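# Move coaster can onto turntable's orange spot

## Task

Pick up the can sitting on the coaster and set it upright on the orange spot of the turntable, without disturbing the other cans already standing on the turntable.

## Robot and tools

Robot: two Doosan M1013 arms, left_arm and right_arm, each with a Robotiq 2F-140 gripper. left_arm's fingers are rigid. right_arm's fingers can fold at a hinge: grip with the outer quarter of the pads (near the tips) for a normal squeeze. Deeper grips may fold the fingers, holding narrow parts loosely and wide ones too hard. A fingertip pushed into a surface also folds easily unless the fingers are fully closed. Root links sit near (+0.016, +0.472, 0) m for left_arm and (-0.069, -0.582, 0) m for right_arm, both nearly unrotated.

Frames: the scene frame has its origin at table-top height midway between the arms, +z up, +x out over the table, and left_arm on +y. Positions, quaternions (wxyz), velocities and move targets in results are in this frame. Pose offsets in calls are along each gripper's own Hand target axes: the fingers point along +z and open and close along y. end_effector_position is the point between the closed pads. Fingertips extend about 33 mm past it at small openings and about 9 mm when fully open. Printed poses can be off by a few centimetres.

Row format, used by execute_actions and move: one flat list of 18 numbers covering both arms. The first 9 are left_arm: dx, dy, dz, rx, ry, rz, then gripper position, force_limit, speed. The next 9 are the same for right_arm. Every number lies in [-1, 1]. Pose numbers are offsets, not poses, measured from that arm's Hand target at the start of the action or move. 1.0 is 0.6 m of translation or 180 degrees; rx, ry, rz form a single rotation vector. All-zero pose numbers re-command the current Hand target. Gripper position: +1 is fully open (140 mm), about -0.8 makes the pads meet, and -1 closes until blocked. force_limit runs from about 14 N at -1 to 58 N at +1 for slow closes. speed runs from about 30 mm/s at -1 to 250 mm/s at +1; faster closes grip much harder. A 0 is a real command, so to leave a gripper unchanged, repeat its last three numbers.

execute_actions(actions, cameras): actions is a list of actions. Each action is up to 15 rows at 1/30 s each, and a short action repeats its last row. Every row counts from the action's start pose, not from the previous row. Images come only with an empty list or when cameras are named.

move(target, speed, blend, stop_force, zero, blocking, cameras): straight-line paths toward target, which is one 18-number row or a list of up to 15 rows. All rows are offsets from the same starting Hand targets. speed is in m/s, 0.002 to 2, default 0.25; turning is capped at twice that in rad/s. blend is the corner rounding in m, where 0 means stop at each row. stop_force is 10 to 80 N and ends an arm's path when push against its motion rises that much; use it slowly and with small values, and omit it when backing off a contact. zero resets the force baseline (default true). blocking=false returns early and cannot be combined with stop_force. Moves do not avoid obstacles, can overshoot at speed, last at most 10 s, and should not pass near an arm's own base. The result adds a move: line such as done, off_target, moving, held or fault, plus limits (paced = clipped, held = withheld by a check).

wait(seconds 0 to 10) lets time pass. stop brakes a running move. zoom_image(camera, region [x0, y0, x1, y1] pixels, at most 504 by 504) enlarges part of the latest image. Cameras: cam_head_left, cam_head_right, cam_high, cam_low, cam_left_wrist, cam_right_wrist, all 896x504. read_manual gives licence texts only. finished_scene(scene) ends the scene irreversibly; the goal must hold without the robot.

Results: each arm reports joint positions, torques, external torques, flange force (in gripper axes, including held weight), end-effector pose and velocities, Hand target (last commanded pose after clipping) and gripper data. Every control step, the controller clips commands to within 70 mm and 16 degrees of the actual pose, so a gripper may settle short. Re-send the missing difference as an offset. object_status: 0 moving, 1 blocked while opening, 2 blocked while closing (a grip), 3 reached position or pads met. Check for 2 after closing. position_measured is in counts: 3 open, about 139 at 60 mm, 200 at 20 mm, 230 with the pads touching. To grip harder, raise force_limit and nudge position, for example -1 to -0.98. To grip softer, reopen and close slowly.

Avoid: pressing into firm surfaces past contact (the arms are stiff). A joint torque beyond its limit (forearm and wrist joints 42.3 N m, elbow 150) or any outside force of 144 N halts that arm for 10 s. Do not let the arms touch each other or let one gripper close on the other's fingers. Do not drop the can, release it while it moves, knock over the turntable cans, or let anything leave the table. Hot motors (MOTOR HOT line) can brake an arm for 30 to 60 s, so avoid holding loads outstretched for long. Keep motion smooth and efficient.

Each tool is called by a JSON object that holds its "name" and its "arguments", one argument or row to a line.

## Session

{"name": "execute_actions", "arguments": {
  "actions": []
}}

Scene clock: 0.00 s.
left_arm: end_effector_position=(+0.7538, +0.1674, +0.1464) position_measured=3 object_status=3 end_effector_quat_wxyz=(-0.324, +0.374, +0.849, +0.183) | right_arm: end_effector_position=(+0.1444, -0.0110, +0.2364) position_measured=3 object_status=3 end_effector_quat_wxyz=(-0.396, -0.057, +0.832, -0.384)
Joint positions: left_arm=[-0.542 0.86 1.02 0.286 1.972 -1.271] | right_arm=[1.089 0.71 1.337 0.25 2.24 -0.628]
Joint velocities: within noise
Joint torques (N m): no reading
External joint torques (N m): no reading
Flange force (N): no reading
Hand target: left_arm +0.7538, +0.1674, +0.1464; -0.324, +0.374, +0.849, +0.183 | right_arm +0.1444, -0.0110, +0.2364; -0.396, -0.057, +0.832, -0.384
Tool commands: left_gripper/position=+1.0 left_gripper/force_limit=+1.0 left_gripper/speed=+1.0 right_gripper/position=+1.0 right_gripper/force_limit=+1.0 right_gripper/speed=+1.0

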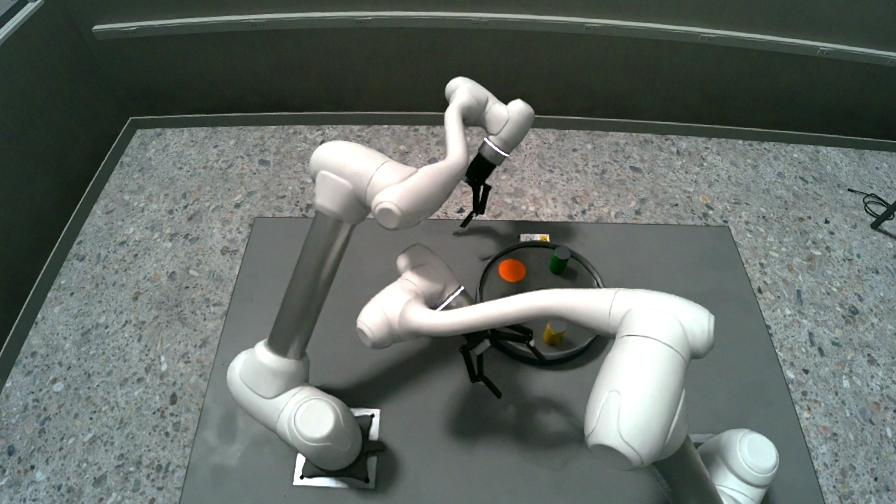

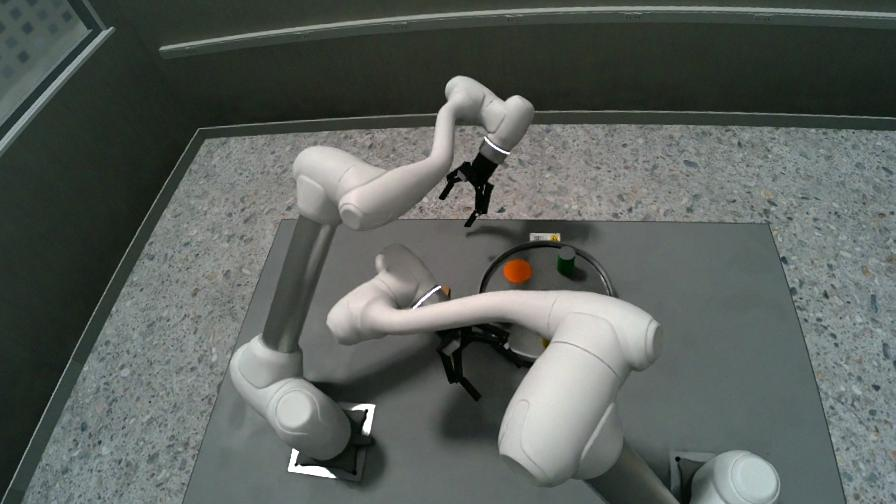

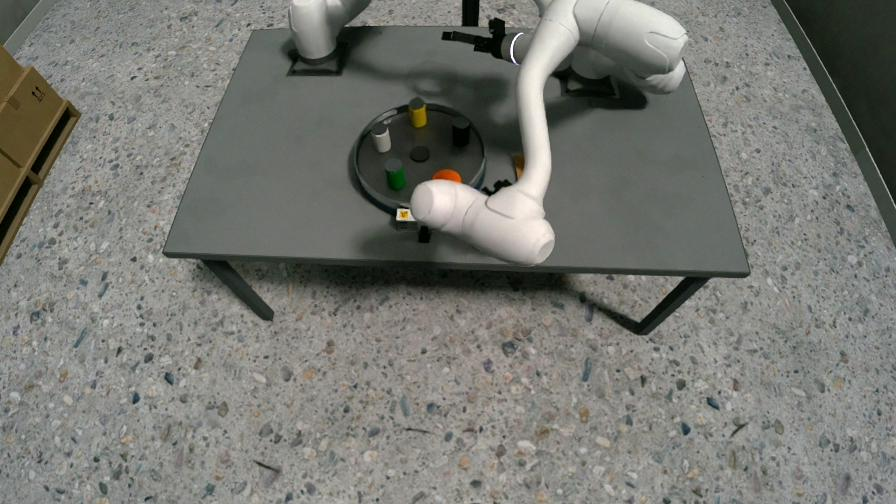

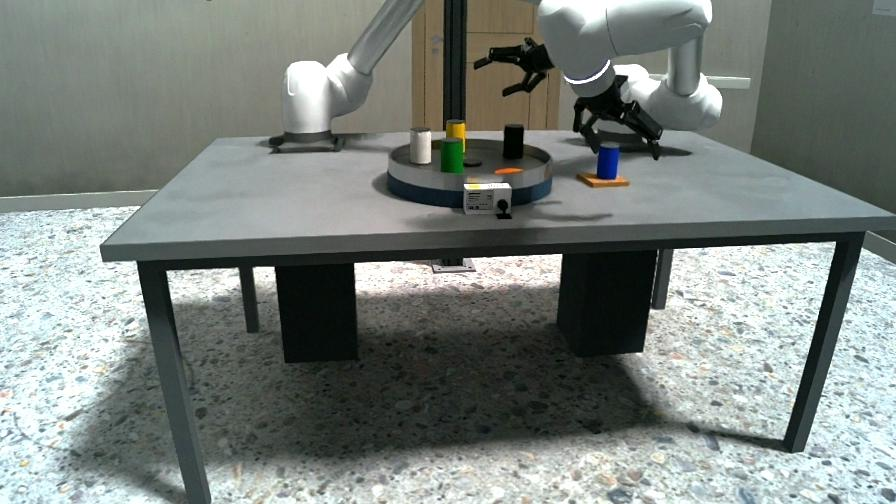

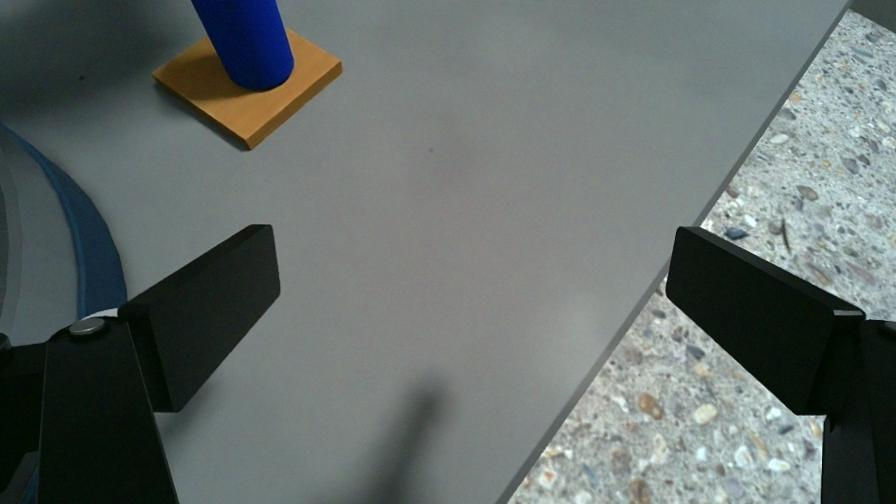

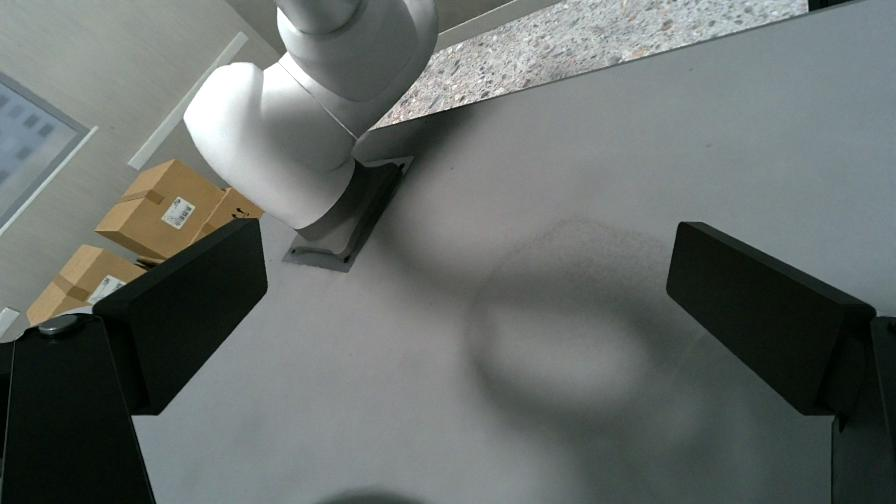

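{"name": "move", "arguments": {
  "target": [0.4157,-0.237,0.0888,0.0208,-0.242,0.0081,1,1,1,0,0,0,0,0,0,1,1,1],
  "speed": 0.35,
  "cameras": ["all"]
}}

Scene clock: 3.87 s.
left_arm: end_effector_position=(+0.5277, +0.2250, +0.2530) position_measured=3 object_status=3 end_effector_quat_wxyz=(-0.043, +0.412, +0.910, +0.024) | right_arm: end_effector_position=(+0.1444, -0.0110, +0.2364) position_measured=3 object_status=3 end_effector_quat_wxyz=(-0.396, -0.057, +0.832, -0.384)
Joint positions: left_arm=[-0.531 0.112 1.796 0.039 1.325 -1.264] | right_arm=[1.089 0.71 1.337 0.25 2.24 -0.628]
Joint torques (N m): left_arm=[-0.68 -53.45 -37.62 4.37 0.25 0.55] | right_arm=[1.45 -109.62 -34.43 3.88 2.38 -0.12]
External joint torques (N m): left_arm=[0.62 2.64 -1.7 -0.2 0.03 -0.55] | right_arm=[-1.55 8.04 -0.49 0.28 0.02 0.09]
Flange force (N): left_arm=[-6.5 2.7 -1.4] | right_arm=[-6.6 8.2 -9.9]
Hand target: left_arm +0.5277, +0.2250, +0.2530; -0.043, +0.412, +0.910, +0.024 (not the last commanded pose) | right_arm +0.1444, -0.0110, +0.2364; -0.396, -0.057, +0.832, -0.384
Off the commanded pose: left_arm 0.035 m, 6 deg | right_arm 0.000 m, 0 deg.
move: held (left_arm; a check stopped the path); limits=held
pose unreachable (left arm): on one or more control steps of this call, first in action 0 (counted from 0), this arm could not follow its commanded pose, so it was not sent that pose on those steps. It may still have moved: this result reports where it is.
cause: moving toward the commanded pose would bring a part of the arm too close to another arm (a part of this arm just beyond joint 6 (wrist roll) and a part of the right arm just beyond its joint 5 (wrist pitch), along the way the arms are being sent, or toward where that arm still pushes).

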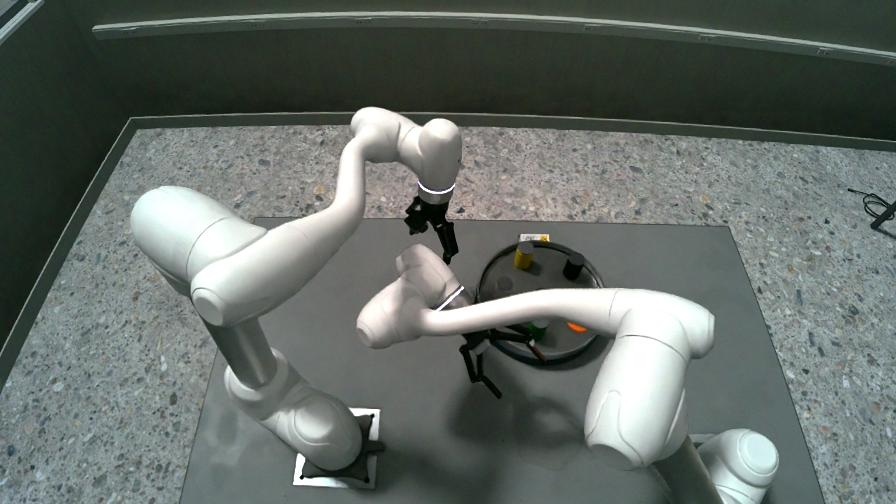

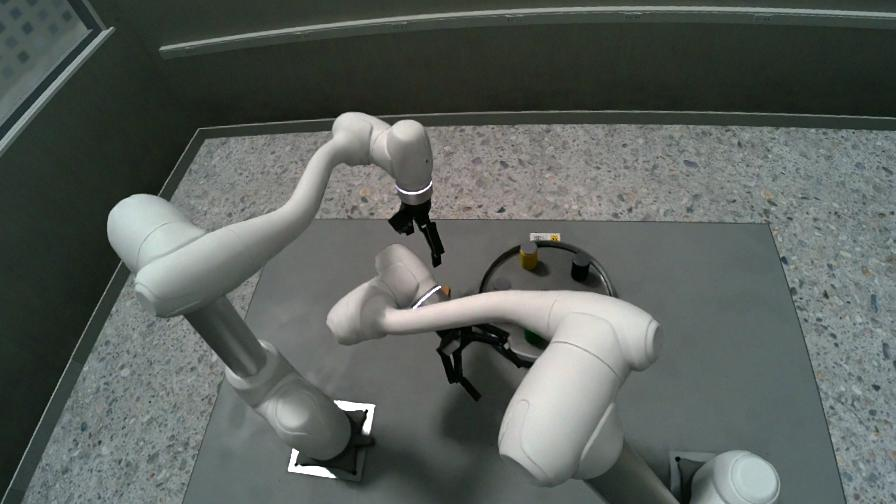

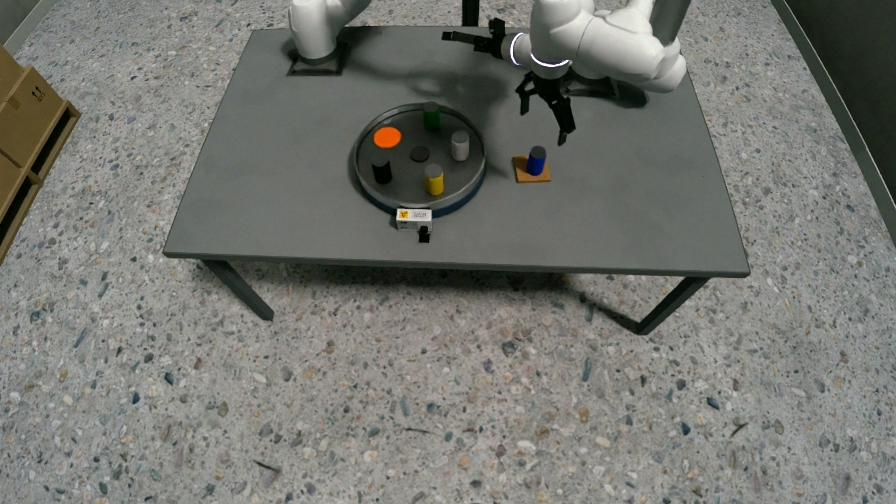

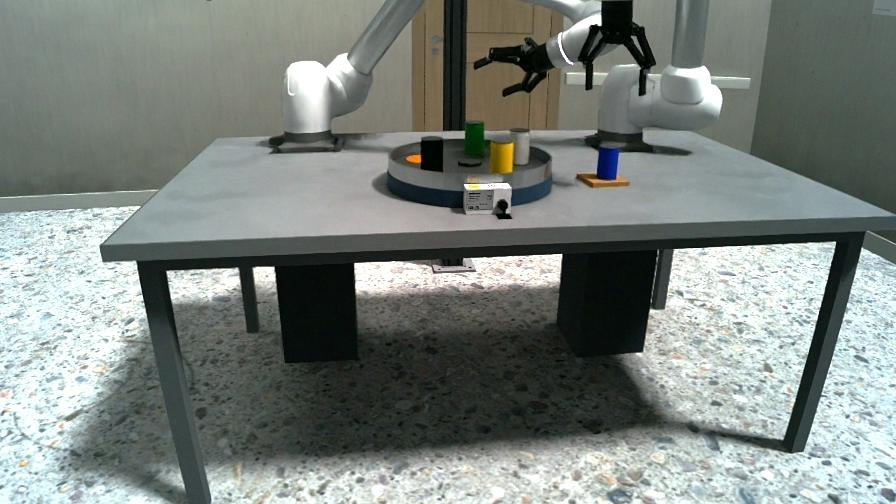

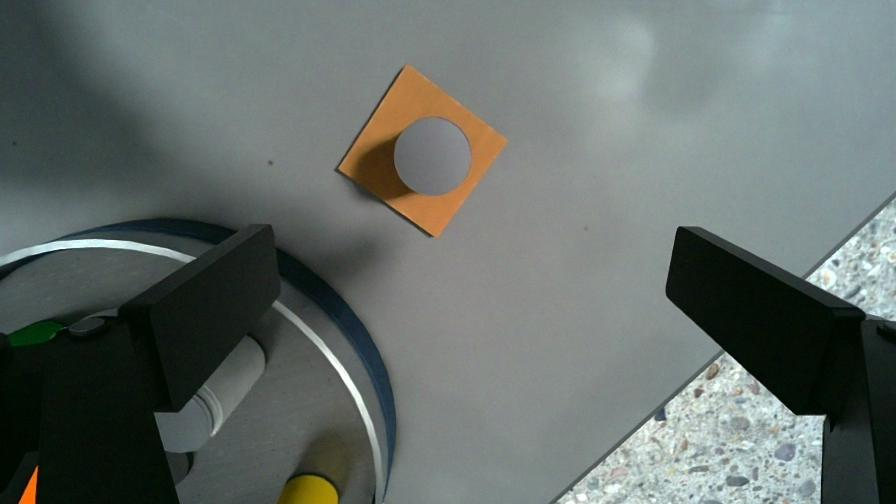

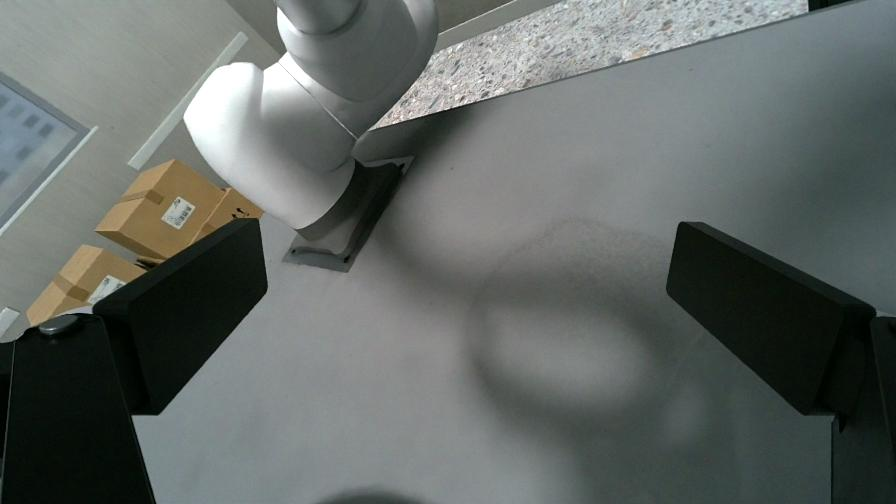

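{"name": "move", "arguments": {
  "target": [
    [0,0,0,0,0,0,1,1,1,-0.464,-0.949,0.18,-0.273,0.231,0.152,1,1,1],
    [0.0375,-0.0298,0.1258,0.0025,-0.0312,0.0021,1,1,1,-0.464,-0.949,0.18,-0.273,0.231,0.152,1,1,1]
  ],
  "speed": 0.4,
  "blend": [0.05,0],
  "cameras": ["cam_high","cam_low","cam_left_wrist","cam_head_left"]
}}

{"name": "wait", "arguments": {
  "seconds": 0.5,
  "cameras": ["cam_high"]
}}

{"name": "wait", "arguments": {
  "seconds": 0.5,
  "cameras": ["cam_high"]
}}

Scene clock: 7.50 s.
left_arm: end_effector_position=(+0.5277, +0.2250, +0.2530) position_measured=3 object_status=3 end_effector_quat_wxyz=(-0.043, +0.412, +0.910, +0.024) | right_arm: end_effector_position=(+0.1502, -0.0198, +0.2380) position_measured=3 object_status=3 end_effector_quat_wxyz=(-0.400, -0.048, +0.833, -0.380)
Joint positions: left_arm=[-0.532 0.112 1.796 0.04 1.325 -1.264] | right_arm=[1.072 0.699 1.354 0.252 2.234 -0.626]
Joint torques (N m): left_arm=[-0.99 -54.22 -37.92 4.35 0.18 0.52] | right_arm=[1.26 -108.28 -34.45 3.82 2.28 -0.17]
External joint torques (N m): left_arm=[0.89 3.38 -1.37 -0.18 0.11 -0.52] | right_arm=[-1.45 7.79 -0.28 0.31 0.12 0.15]
Flange force (N): left_arm=[-7.0 3.4 -0.7] | right_arm=[-6.2 7.9 -9.1]
Hand target: left_arm +0.5277, +0.2250, +0.2530; -0.043, +0.412, +0.910, +0.024 (not the last commanded pose) | right_arm +0.1501, -0.0198, +0.2380; -0.400, -0.048, +0.833, -0.380 (not the last commanded pose)
Off the commanded pose: left_arm 0.081 m, 6 deg | right_arm 0.632 m, 69 deg.
move: held (right_arm; a check stopped the path), off_target (left_arm; braked when a check withheld steps of right_arm); path passed 0 of 2 targets; blend cut to 0.0404 m at target 1; limits=held
pose unreachable (right arm): on one or more control steps of this call, first in action 0 (counted from 0), this arm could not follow its commanded pose, so it was not sent that pose on those steps. It may still have moved: this result reports where it is.
cause: moving toward the commanded pose would bring a part of the arm too close to another arm (a part of this arm just beyond joint 5 (wrist pitch) and the left arm's gripper, at the place that arm is still heading or pushing toward).
Images, in order (width x height): cam_head_left 896x504, cam_high 896x504, cam_low 896x504, cam_left_wrist 896x504.

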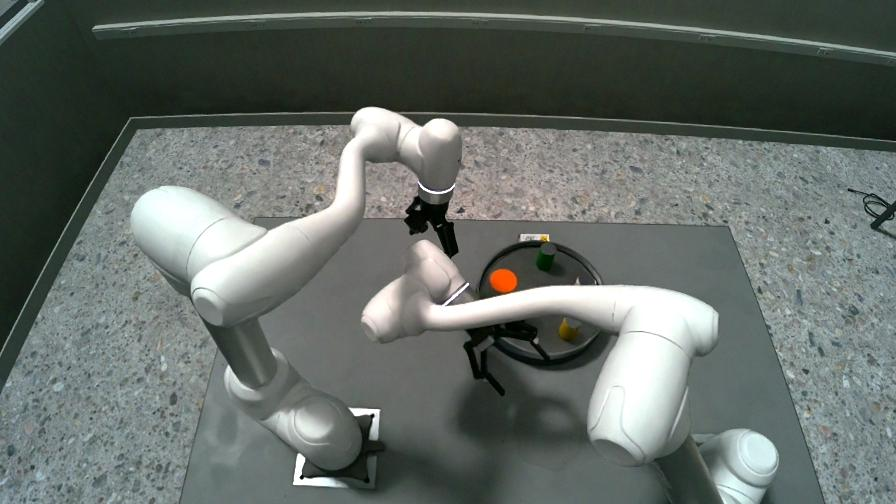

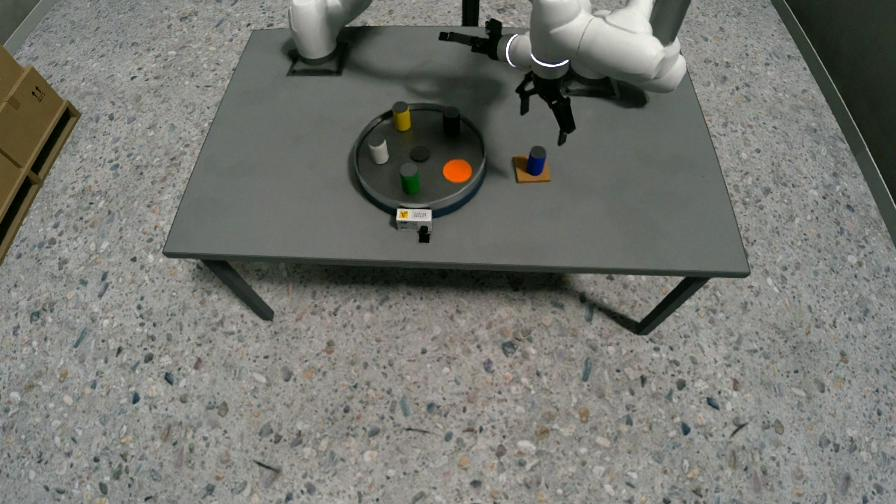

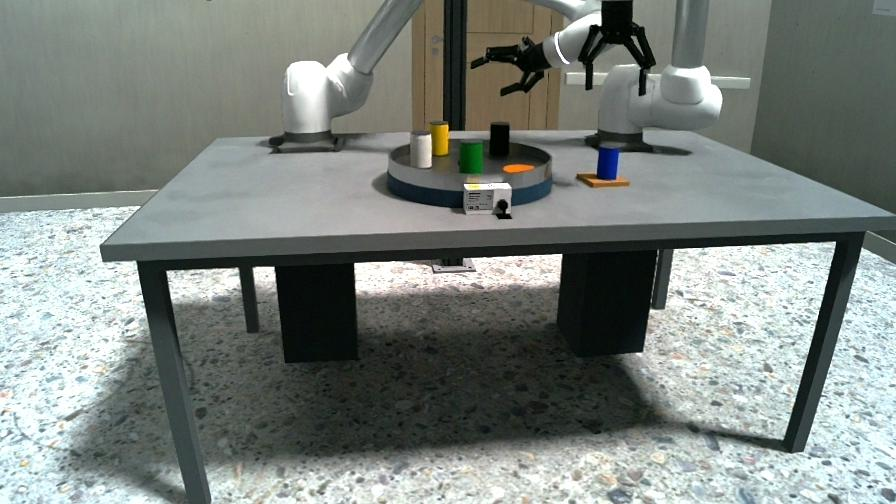

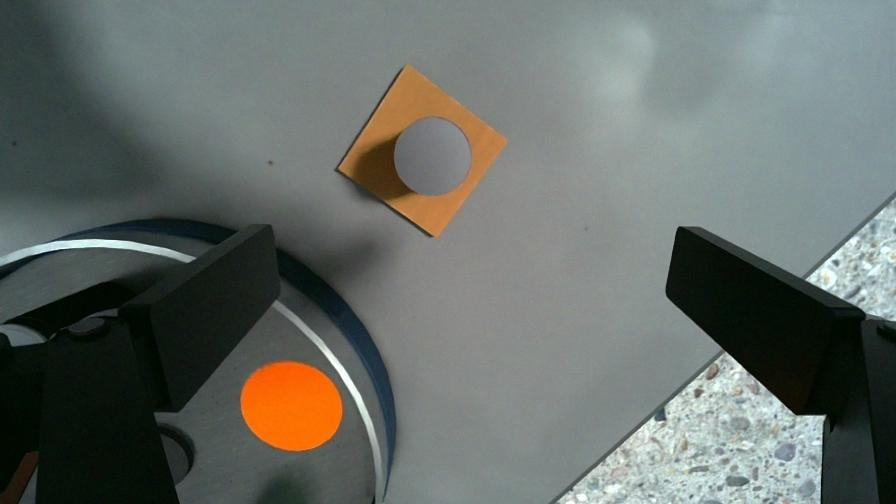

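Scene clock: 8.00 s.
left_arm: end_effector_position=(+0.5277, +0.2250, +0.2530) position_measured=3 object_status=3 end_effector_quat_wxyz=(-0.043, +0.412, +0.910, +0.024) | right_arm: end_effector_position=(+0.1501, -0.0198, +0.2380) position_measured=3 object_status=3 end_effector_quat_wxyz=(-0.400, -0.048, +0.833, -0.380)
Joint positions: left_arm=[-0.532 0.112 1.796 0.04 1.325 -1.264] | right_arm=[1.072 0.699 1.353 0.252 2.234 -0.626]
Joint torques (N m): left_arm=[-0.93 -53.62 -37.93 4.32 0.1 0.46] | right_arm=[1.57 -108.25 -34.55 3.9 2.36 -0.15]
External joint torques (N m): left_arm=[0.99 2.6 -1.52 -0.14 0.19 -0.46] | right_arm=[-2.03 7.83 -0.22 0.24 0.03 0.12]
Flange force (N): left_arm=[-5.9 3.3 -1.4] | right_arm=[-6.8 7.4 -9.0]
Hand target: left_arm +0.5277, +0.2250, +0.2530; -0.043, +0.412, +0.910, +0.024 (not the last commanded pose) | right_arm +0.1501, -0.0198, +0.2380; -0.400, -0.048, +0.833, -0.380 (not the last commanded pose)
Tool commands: left_gripper/position=+1.0 left_gripper/force_limit=+1.0 left_gripper/speed=+1.0 right_gripper/position=+1.0 right_gripper/force_limit=+1.0 right_gripper/speed=+1.0
Off the commanded pose: left_arm 0.081 m, 6 deg | right_arm 0.632 m, 69 deg.
wait: 0.50 s; at rest by 0.17 s
Images, in order (width x height): cam_high 896x504.

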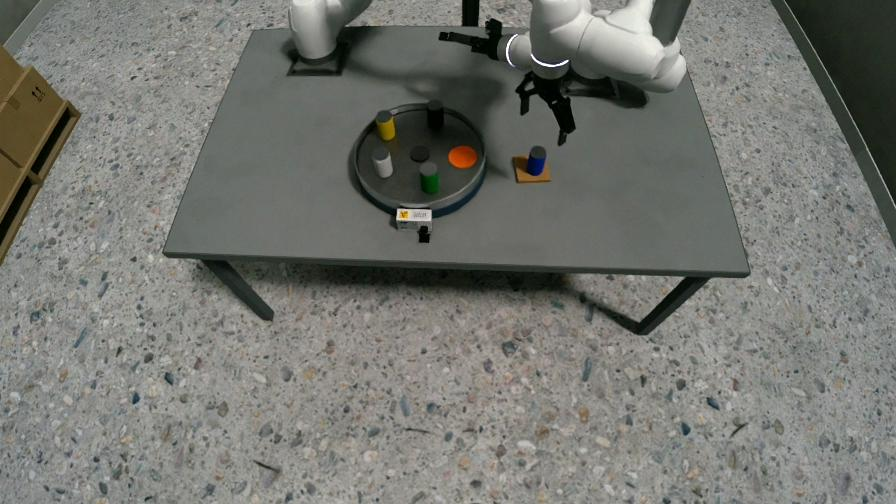

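Scene clock: 8.50 s.
left_arm: end_effector_position=(+0.5277, +0.2250, +0.2530) position_measured=3 object_status=3 end_effector_quat_wxyz=(-0.043, +0.412, +0.910, +0.024) | right_arm: end_effector_position=(+0.1501, -0.0198, +0.2380) position_measured=3 object_status=3 end_effector_quat_wxyz=(-0.400, -0.048, +0.833, -0.380)
Joint positions: left_arm=[-0.532 0.112 1.796 0.04 1.325 -1.264] | right_arm=[1.072 0.699 1.353 0.252 2.234 -0.626]
Joint torques (N m): left_arm=[-0.82 -54.02 -38.14 4.35 0.21 0.46] | right_arm=[1.24 -108.5 -34.47 3.86 2.39 -0.15]
External joint torques (N m): left_arm=[0.84 3.06 -1.36 -0.16 0.07 -0.46] | right_arm=[-1.31 7.78 -0.36 0.29 0.01 0.12]
Flange force (N): left_arm=[-6.5 3.2 -0.8] | right_arm=[-6.2 8.1 -9.1]
Hand target: left_arm +0.5277, +0.2250, +0.2530; -0.043, +0.412, +0.910, +0.024 (not the last commanded pose) | right_arm +0.1501, -0.0198, +0.2380; -0.400, -0.048, +0.833, -0.380 (not the last commanded pose)
Tool commands: left_gripper/position=+1.0 left_gripper/force_limit=+1.0 left_gripper/speed=+1.0 right_gripper/position=+1.0 right_gripper/force_limit=+1.0 right_gripper/speed=+1.0
Off the commanded pose: left_arm 0.081 m, 6 deg | right_arm 0.632 m, 69 deg.
wait: 0.50 s; at rest by 0.17 s
Images, in order (width x height): cam_high 896x504.

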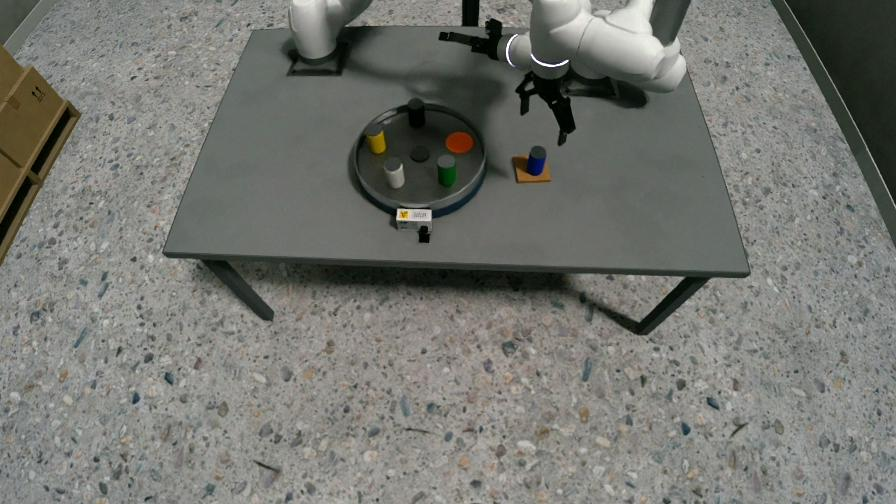

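{"name": "move", "arguments": {
  "target": [0.048,0.238,-0.328,0,0,0,1,1,1,0,0,0,0,0,0,1,1,1],
  "speed": 0.4
}}

{"name": "move", "arguments": {
  "target": [0,0,0,0,0,0,1,1,1,-0.464,-0.949,0.18,-0.273,0.231,0.152,1,1,1],
  "speed": 0.4,
  "cameras": ["cam_high","cam_low","cam_head_left"]
}}

Scene clock: 13.17 s.
left_arm: end_effector_position=(+0.6278, +0.3251, +0.4528) position_measured=3 object_status=3 end_effector_quat_wxyz=(-0.043, +0.412, +0.910, +0.024) | right_arm: end_effector_position=(+0.1501, -0.0198, +0.2380) position_measured=3 object_status=3 end_effector_quat_wxyz=(-0.400, -0.048, +0.833, -0.380)
Joint positions: left_arm=[-0.319 0.155 1.383 0.057 1.685 -1.036] | right_arm=[1.072 0.699 1.353 0.252 2.234 -0.626]
Joint torques (N m): left_arm=[-0.92 -60.72 -40.56 4.69 0.1 0.51] | right_arm=[1.27 -108.51 -34.45 3.88 2.39 -0.15]
External joint torques (N m): left_arm=[0.88 3.62 -0.88 -0.24 0.15 -0.51] | right_arm=[-1.19 7.83 -0.39 0.28 0.02 0.13]
Flange force (N): left_arm=[-5.9 4.7 -2.6] | right_arm=[-6.1 8.3 -9.2]
Hand target: left_arm +0.6278, +0.3250, +0.4528; -0.043, +0.412, +0.910, +0.024 | right_arm +0.1501, -0.0198, +0.2380; -0.400, -0.048, +0.833, -0.380
Off the commanded pose: left_arm 0.000 m, 0 deg | right_arm 0.000 m, 0 deg.
move: done

Scene clock: 15.37 s.
left_arm: end_effector_position=(+0.6278, +0.3250, +0.4528) position_measured=3 object_status=3 end_effector_quat_wxyz=(-0.043, +0.412, +0.910, +0.024) | right_arm: end_effector_position=(+0.4890, -0.5569, +0.3383) position_measured=3 object_status=3 end_effector_quat_wxyz=(-0.546, +0.438, +0.710, -0.082)
Joint positions: left_arm=[-0.319 0.155 1.383 0.057 1.685 -1.036] | right_arm=[-0.114 0.555 1.403 0.315 2.316 -0.552]
Joint torques (N m): left_arm=[-1.27 -60.69 -40.3 4.65 0.09 0.51] | right_arm=[3.22 -97.98 -35.97 4 2.32 -0.14]
External joint torques (N m): left_arm=[1.29 3.05 -1.47 -0.16 0.16 -0.51] | right_arm=[-3.05 7.46 -0.5 0.34 0.03 0.11]
Flange force (N): left_arm=[-5.7 5.4 -3.7] | right_arm=[-6.1 6.1 -10.4]
Hand target: left_arm +0.6278, +0.3250, +0.4528; -0.043, +0.412, +0.910, +0.024 | right_arm +0.4890, -0.5570, +0.3383; -0.546, +0.438, +0.710, -0.082
Off the commanded pose: left_arm 0.000 m, 0 deg | right_arm 0.000 m, 0 deg.
move: done
Images, in order (width x height): cam_head_left 896x504, cam_high 896x504, cam_low 896x504.

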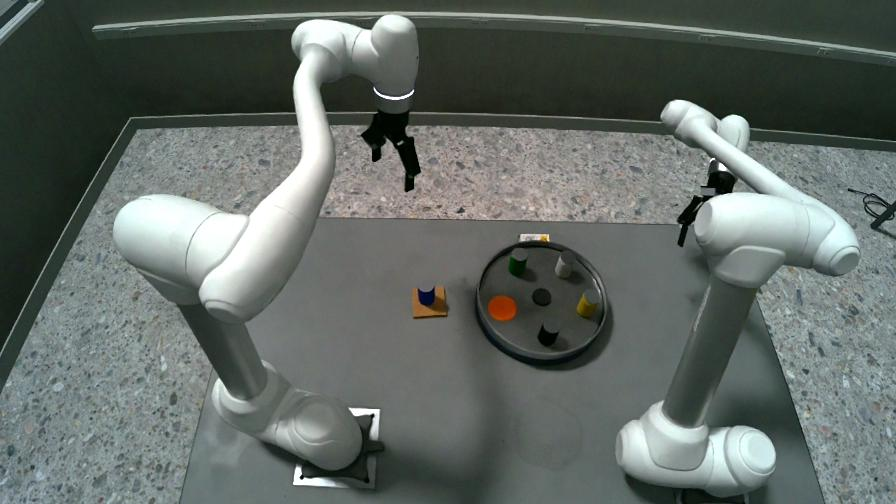

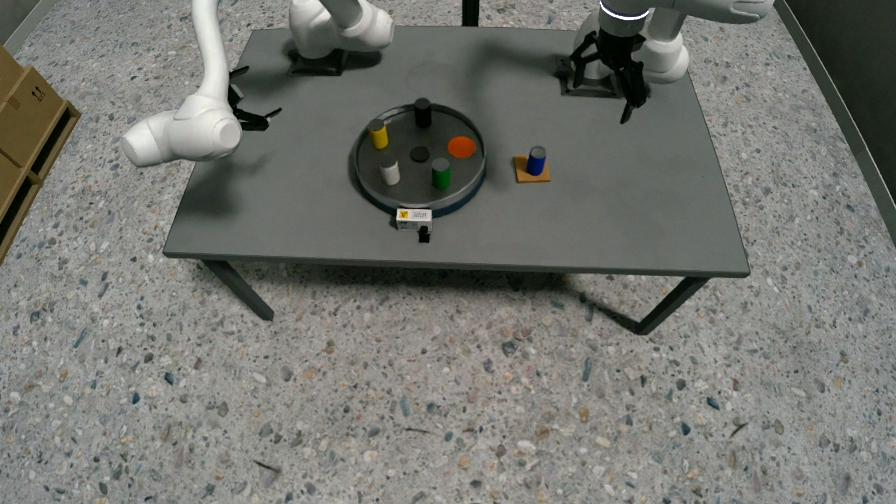

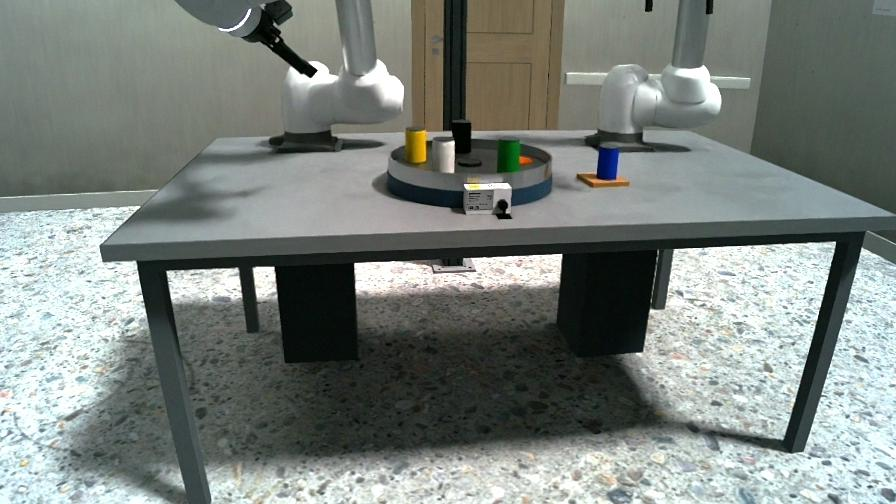

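{"name": "move", "arguments": {
  "target": [-0.0067,-0.2678,0.4208,0.0025,-0.0312,0.0021,1,1,1,0,0,0,0,0,0,1,1,1],
  "speed": 0.4,
  "cameras": ["cam_left_wrist","cam_low"]
}}

Scene clock: 17.57 s.
left_arm: end_effector_position=(+0.4947, +0.2362, +0.2000) position_measured=3 object_status=3 end_effector_quat_wxyz=(+0.000, +0.416, +0.909, +0.000) | right_arm: end_effector_position=(+0.4890, -0.5570, +0.3383) position_measured=3 object_status=3 end_effector_quat_wxyz=(-0.546, +0.438, +0.710, -0.082)
Joint positions: left_arm=[-0.521 0.045 1.968 0 1.129 -1.236] | right_arm=[-0.114 0.555 1.403 0.315 2.316 -0.552]
Joint torques (N m): left_arm=[-0.23 -45.55 -36.44 4.28 -0.03 0.54] | right_arm=[1.26 -97.83 -36.16 4.07 2.32 -0.12]
External joint torques (N m): left_arm=[0.4 2.87 -1.53 -0.36 0.07 -0.54] | right_arm=[-1.21 7.56 -0.29 0.28 0.02 0.1]
Flange force (N): left_arm=[-6.6 2.5 0.2] | right_arm=[-4.8 7.5 -9.4]
Hand target: left_arm +0.4947, +0.2362, +0.1999; +0.000, +0.416, +0.909, +0.000 | right_arm +0.4890, -0.5570, +0.3383; -0.546, +0.438, +0.710, -0.082
Off the commanded pose: left_arm 0.000 m, 0 deg | right_arm 0.000 m, 0 deg.
move: done
Images, in order (width x height): cam_low 896x504, cam_left_wrist 896x504.

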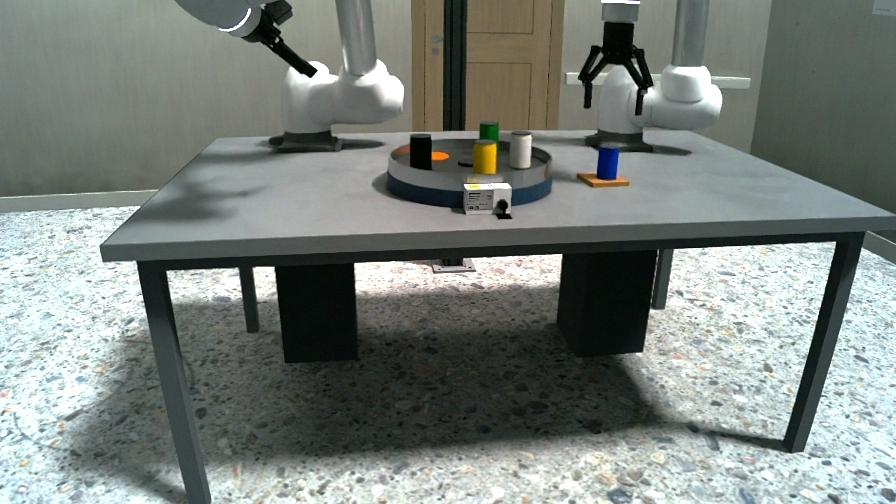

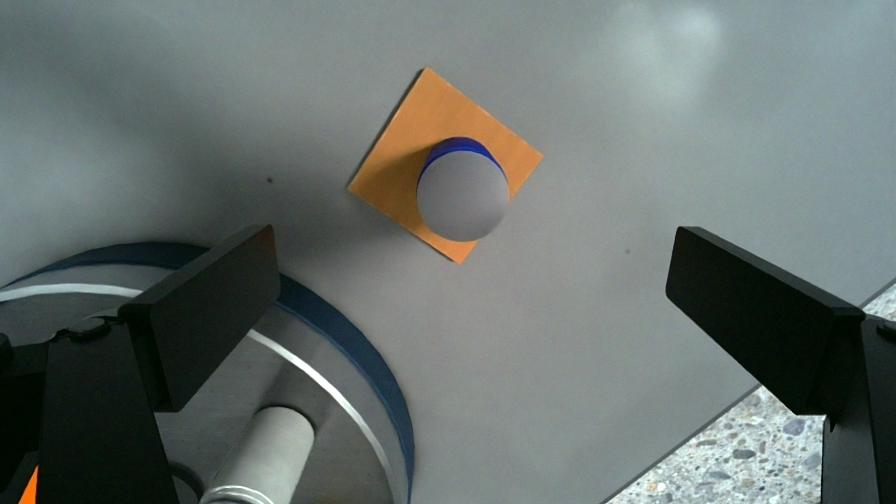

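{"name": "move", "arguments": {
  "target": [0,0,0.2167,0,0,0,1,1,1,0,0,0,0,0,0,1,1,1],
  "speed": 0.25
}}

{"name": "execute_actions", "arguments": {
  "actions": [
    [[0,0,0,0,0,0,-1,-0.5,-1,0,0,0,0,0,0,1,1,1]],
    [[0,0,0,0,0,0,-1,-0.5,-1,0,0,0,0,0,0,1,1,1]]
  ]
}}

{"name": "wait", "arguments": {
  "seconds": 1.5,
  "cameras": ["cam_left_wrist","cam_low"]
}}

Scene clock: 19.13 s.
left_arm: end_effector_position=(+0.4946, +0.2362, +0.0699) position_measured=3 object_status=3 end_effector_quat_wxyz=(+0.000, +0.416, +0.909, +0.000) | right_arm: end_effector_position=(+0.4890, -0.5570, +0.3383) position_measured=3 object_status=3 end_effector_quat_wxyz=(-0.546, +0.438, +0.710, -0.082)
Joint positions: left_arm=[-0.521 0.172 2.1 0 0.869 -1.236] | right_arm=[-0.114 0.555 1.403 0.315 2.316 -0.552]
Joint torques (N m): left_arm=[-0.93 -52.84 -30.62 3.53 -0.18 0.51] | right_arm=[1.45 -97.65 -36.35 4.11 2.33 -0.13]
External joint torques (N m): left_arm=[0.96 2.88 -1.46 -0.22 0.22 -0.51] | right_arm=[-1.22 7.63 -0.02 0.22 0.01 0.1]
Flange force (N): left_arm=[-6.0 3.5 1.8] | right_arm=[-5.0 7.4 -8.8]
Hand target: left_arm +0.4946, +0.2362, +0.0699; +0.000, +0.416, +0.909, +0.000 | right_arm +0.4890, -0.5570, +0.3383; -0.546, +0.438, +0.710, -0.082
Off the commanded pose: left_arm 0.000 m, 0 deg | right_arm 0.000 m, 0 deg.
move: done

Scene clock: 22.43 s.
left_arm: end_effector_position=(+0.4946, +0.2362, +0.0699) position_measured=151 object_status=0 end_effector_quat_wxyz=(+0.000, +0.416, +0.909, +0.000) | right_arm: end_effector_position=(+0.4890, -0.5570, +0.3383) position_measured=3 object_status=3 end_effector_quat_wxyz=(-0.546, +0.438, +0.710, -0.082)
Joint positions: left_arm=[-0.521 0.172 2.101 0 0.869 -1.236] | right_arm=[-0.114 0.555 1.403 0.315 2.316 -0.552]
Joint torques (N m): left_arm=[-1.04 -46.78 -27.33 3.39 -0.28 0.48] | right_arm=[1.44 -97.64 -36.27 4.06 2.36 -0.15]
External joint torques (N m): left_arm=[0.93 -2.86 -4.7 -0.09 0.32 -0.48] | right_arm=[-1.48 7.02 -0.3 0.29 -0.01 0.12]
External joint torques at the end of the 1st action: left_arm=[0.41 2.84 -1.21 -0.21 0.17 -0.45] | right_arm=[-1.28 7.01 -0.3 0.29 0.02 0.1]
Flange force (N): left_arm=[-3.8 2.5 -8.0] | right_arm=[-4.7 6.8 -8.9]
Flange force at the end of the 1st action (N): left_arm=[-5.8 2.4 2.1] | right_arm=[-4.5 6.9 -8.9]
Hand target: left_arm +0.4946, +0.2362, +0.0699; +0.000, +0.416, +0.909, +0.000 | right_arm +0.4890, -0.5570, +0.3383; -0.546, +0.438, +0.710, -0.082
Off the commanded pose: left_arm 0.000 m, 0 deg | right_arm 0.000 m, 0 deg.
Step readings (end_effector_position of left_arm | right_arm; steps 1 to 15: 1st action; 16 to 30: 2nd action):
0: (+0.4946, +0.2362, +0.0699) | (+0.4890, -0.5570, +0.3383)
1: (+0.4946, +0.2362, +0.0699) | (+0.4890, -0.5570, +0.3383)
2: (+0.4946, +0.2362, +0.0699) | (+0.4890, -0.5570, +0.3383)
4: (+0.4946, +0.2362, +0.0699) | (+0.4890, -0.5570, +0.3383)
8: (+0.4946, +0.2362, +0.0699) | (+0.4890, -0.5570, +0.3383)
15: (+0.4946, +0.2362, +0.0699) | (+0.4890, -0.5570, +0.3383)
16: (+0.4946, +0.2362, +0.0699) | (+0.4890, -0.5570, +0.3383)
17: (+0.4946, +0.2362, +0.0699) | (+0.4890, -0.5570, +0.3383)
19: (+0.4946, +0.2362, +0.0699) | (+0.4890, -0.5570, +0.3383)
23: (+0.4946, +0.2362, +0.0699) | (+0.4890, -0.5570, +0.3383)
30: (+0.4946, +0.2362, +0.0699) | (+0.4890, -0.5570, +0.3383)

Scene clock: 23.93 s.
left_arm: end_effector_position=(+0.4946, +0.2362, +0.0699) position_measured=151 object_status=2 end_effector_quat_wxyz=(+0.000, +0.416, +0.909, +0.000) | right_arm: end_effector_position=(+0.4890, -0.5570, +0.3383) position_measured=3 object_status=3 end_effector_quat_wxyz=(-0.546, +0.438, +0.710, -0.082)
Joint positions: left_arm=[-0.521 0.172 2.101 0 0.869 -1.236] | right_arm=[-0.114 0.555 1.403 0.315 2.316 -0.552]
Joint torques (N m): left_arm=[-1.08 -47.3 -27.23 3.47 -0.26 0.45] | right_arm=[1.29 -97.57 -36.21 4.07 2.34 -0.11]
External joint torques (N m): left_arm=[0.82 -2.4 -4.96 -0.15 0.29 -0.45] | right_arm=[-1.09 7.03 -0.28 0.27 0.01 0.09]
Flange force (N): left_arm=[-4.9 2.8 -7.6] | right_arm=[-4.4 7.1 -8.8]
Hand target: left_arm +0.4946, +0.2362, +0.0699; +0.000, +0.416, +0.909, +0.000 | right_arm +0.4890, -0.5570, +0.3383; -0.546, +0.438, +0.710, -0.082
Tool commands: left_gripper/position=-1.0 left_gripper/force_limit=-0.5 left_gripper/speed=-1.0 right_gripper/position=+1.0 right_gripper/force_limit=+1.0 right_gripper/speed=+1.0
Off the commanded pose: left_arm 0.000 m, 0 deg | right_arm 0.000 m, 0 deg.
wait: 1.50 s; at rest by 0.17 s
Images, in order (width x height): cam_low 896x504, cam_left_wrist 896x504.

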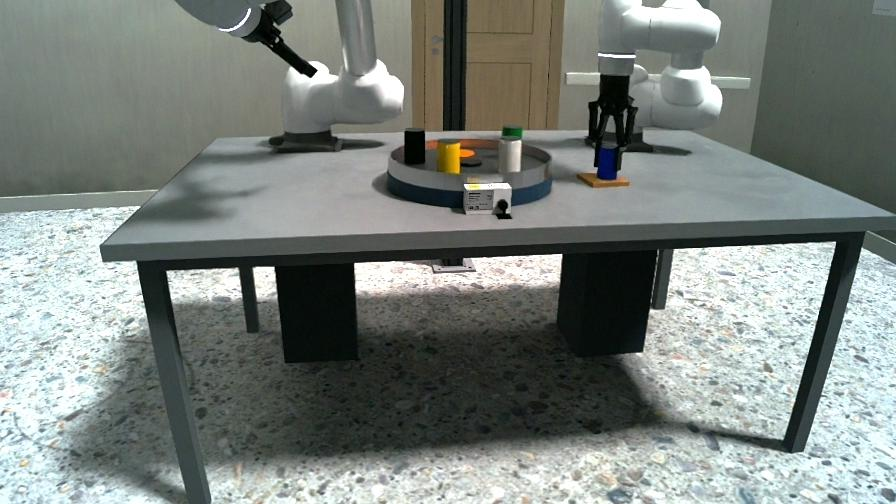

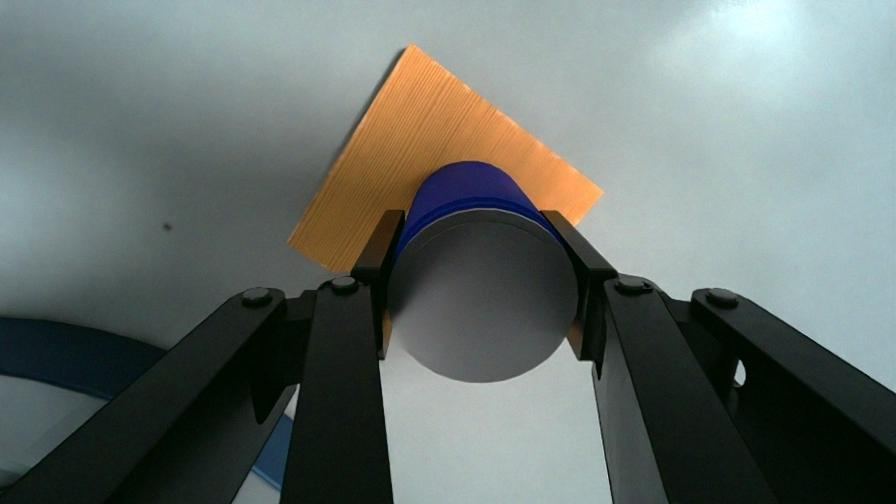

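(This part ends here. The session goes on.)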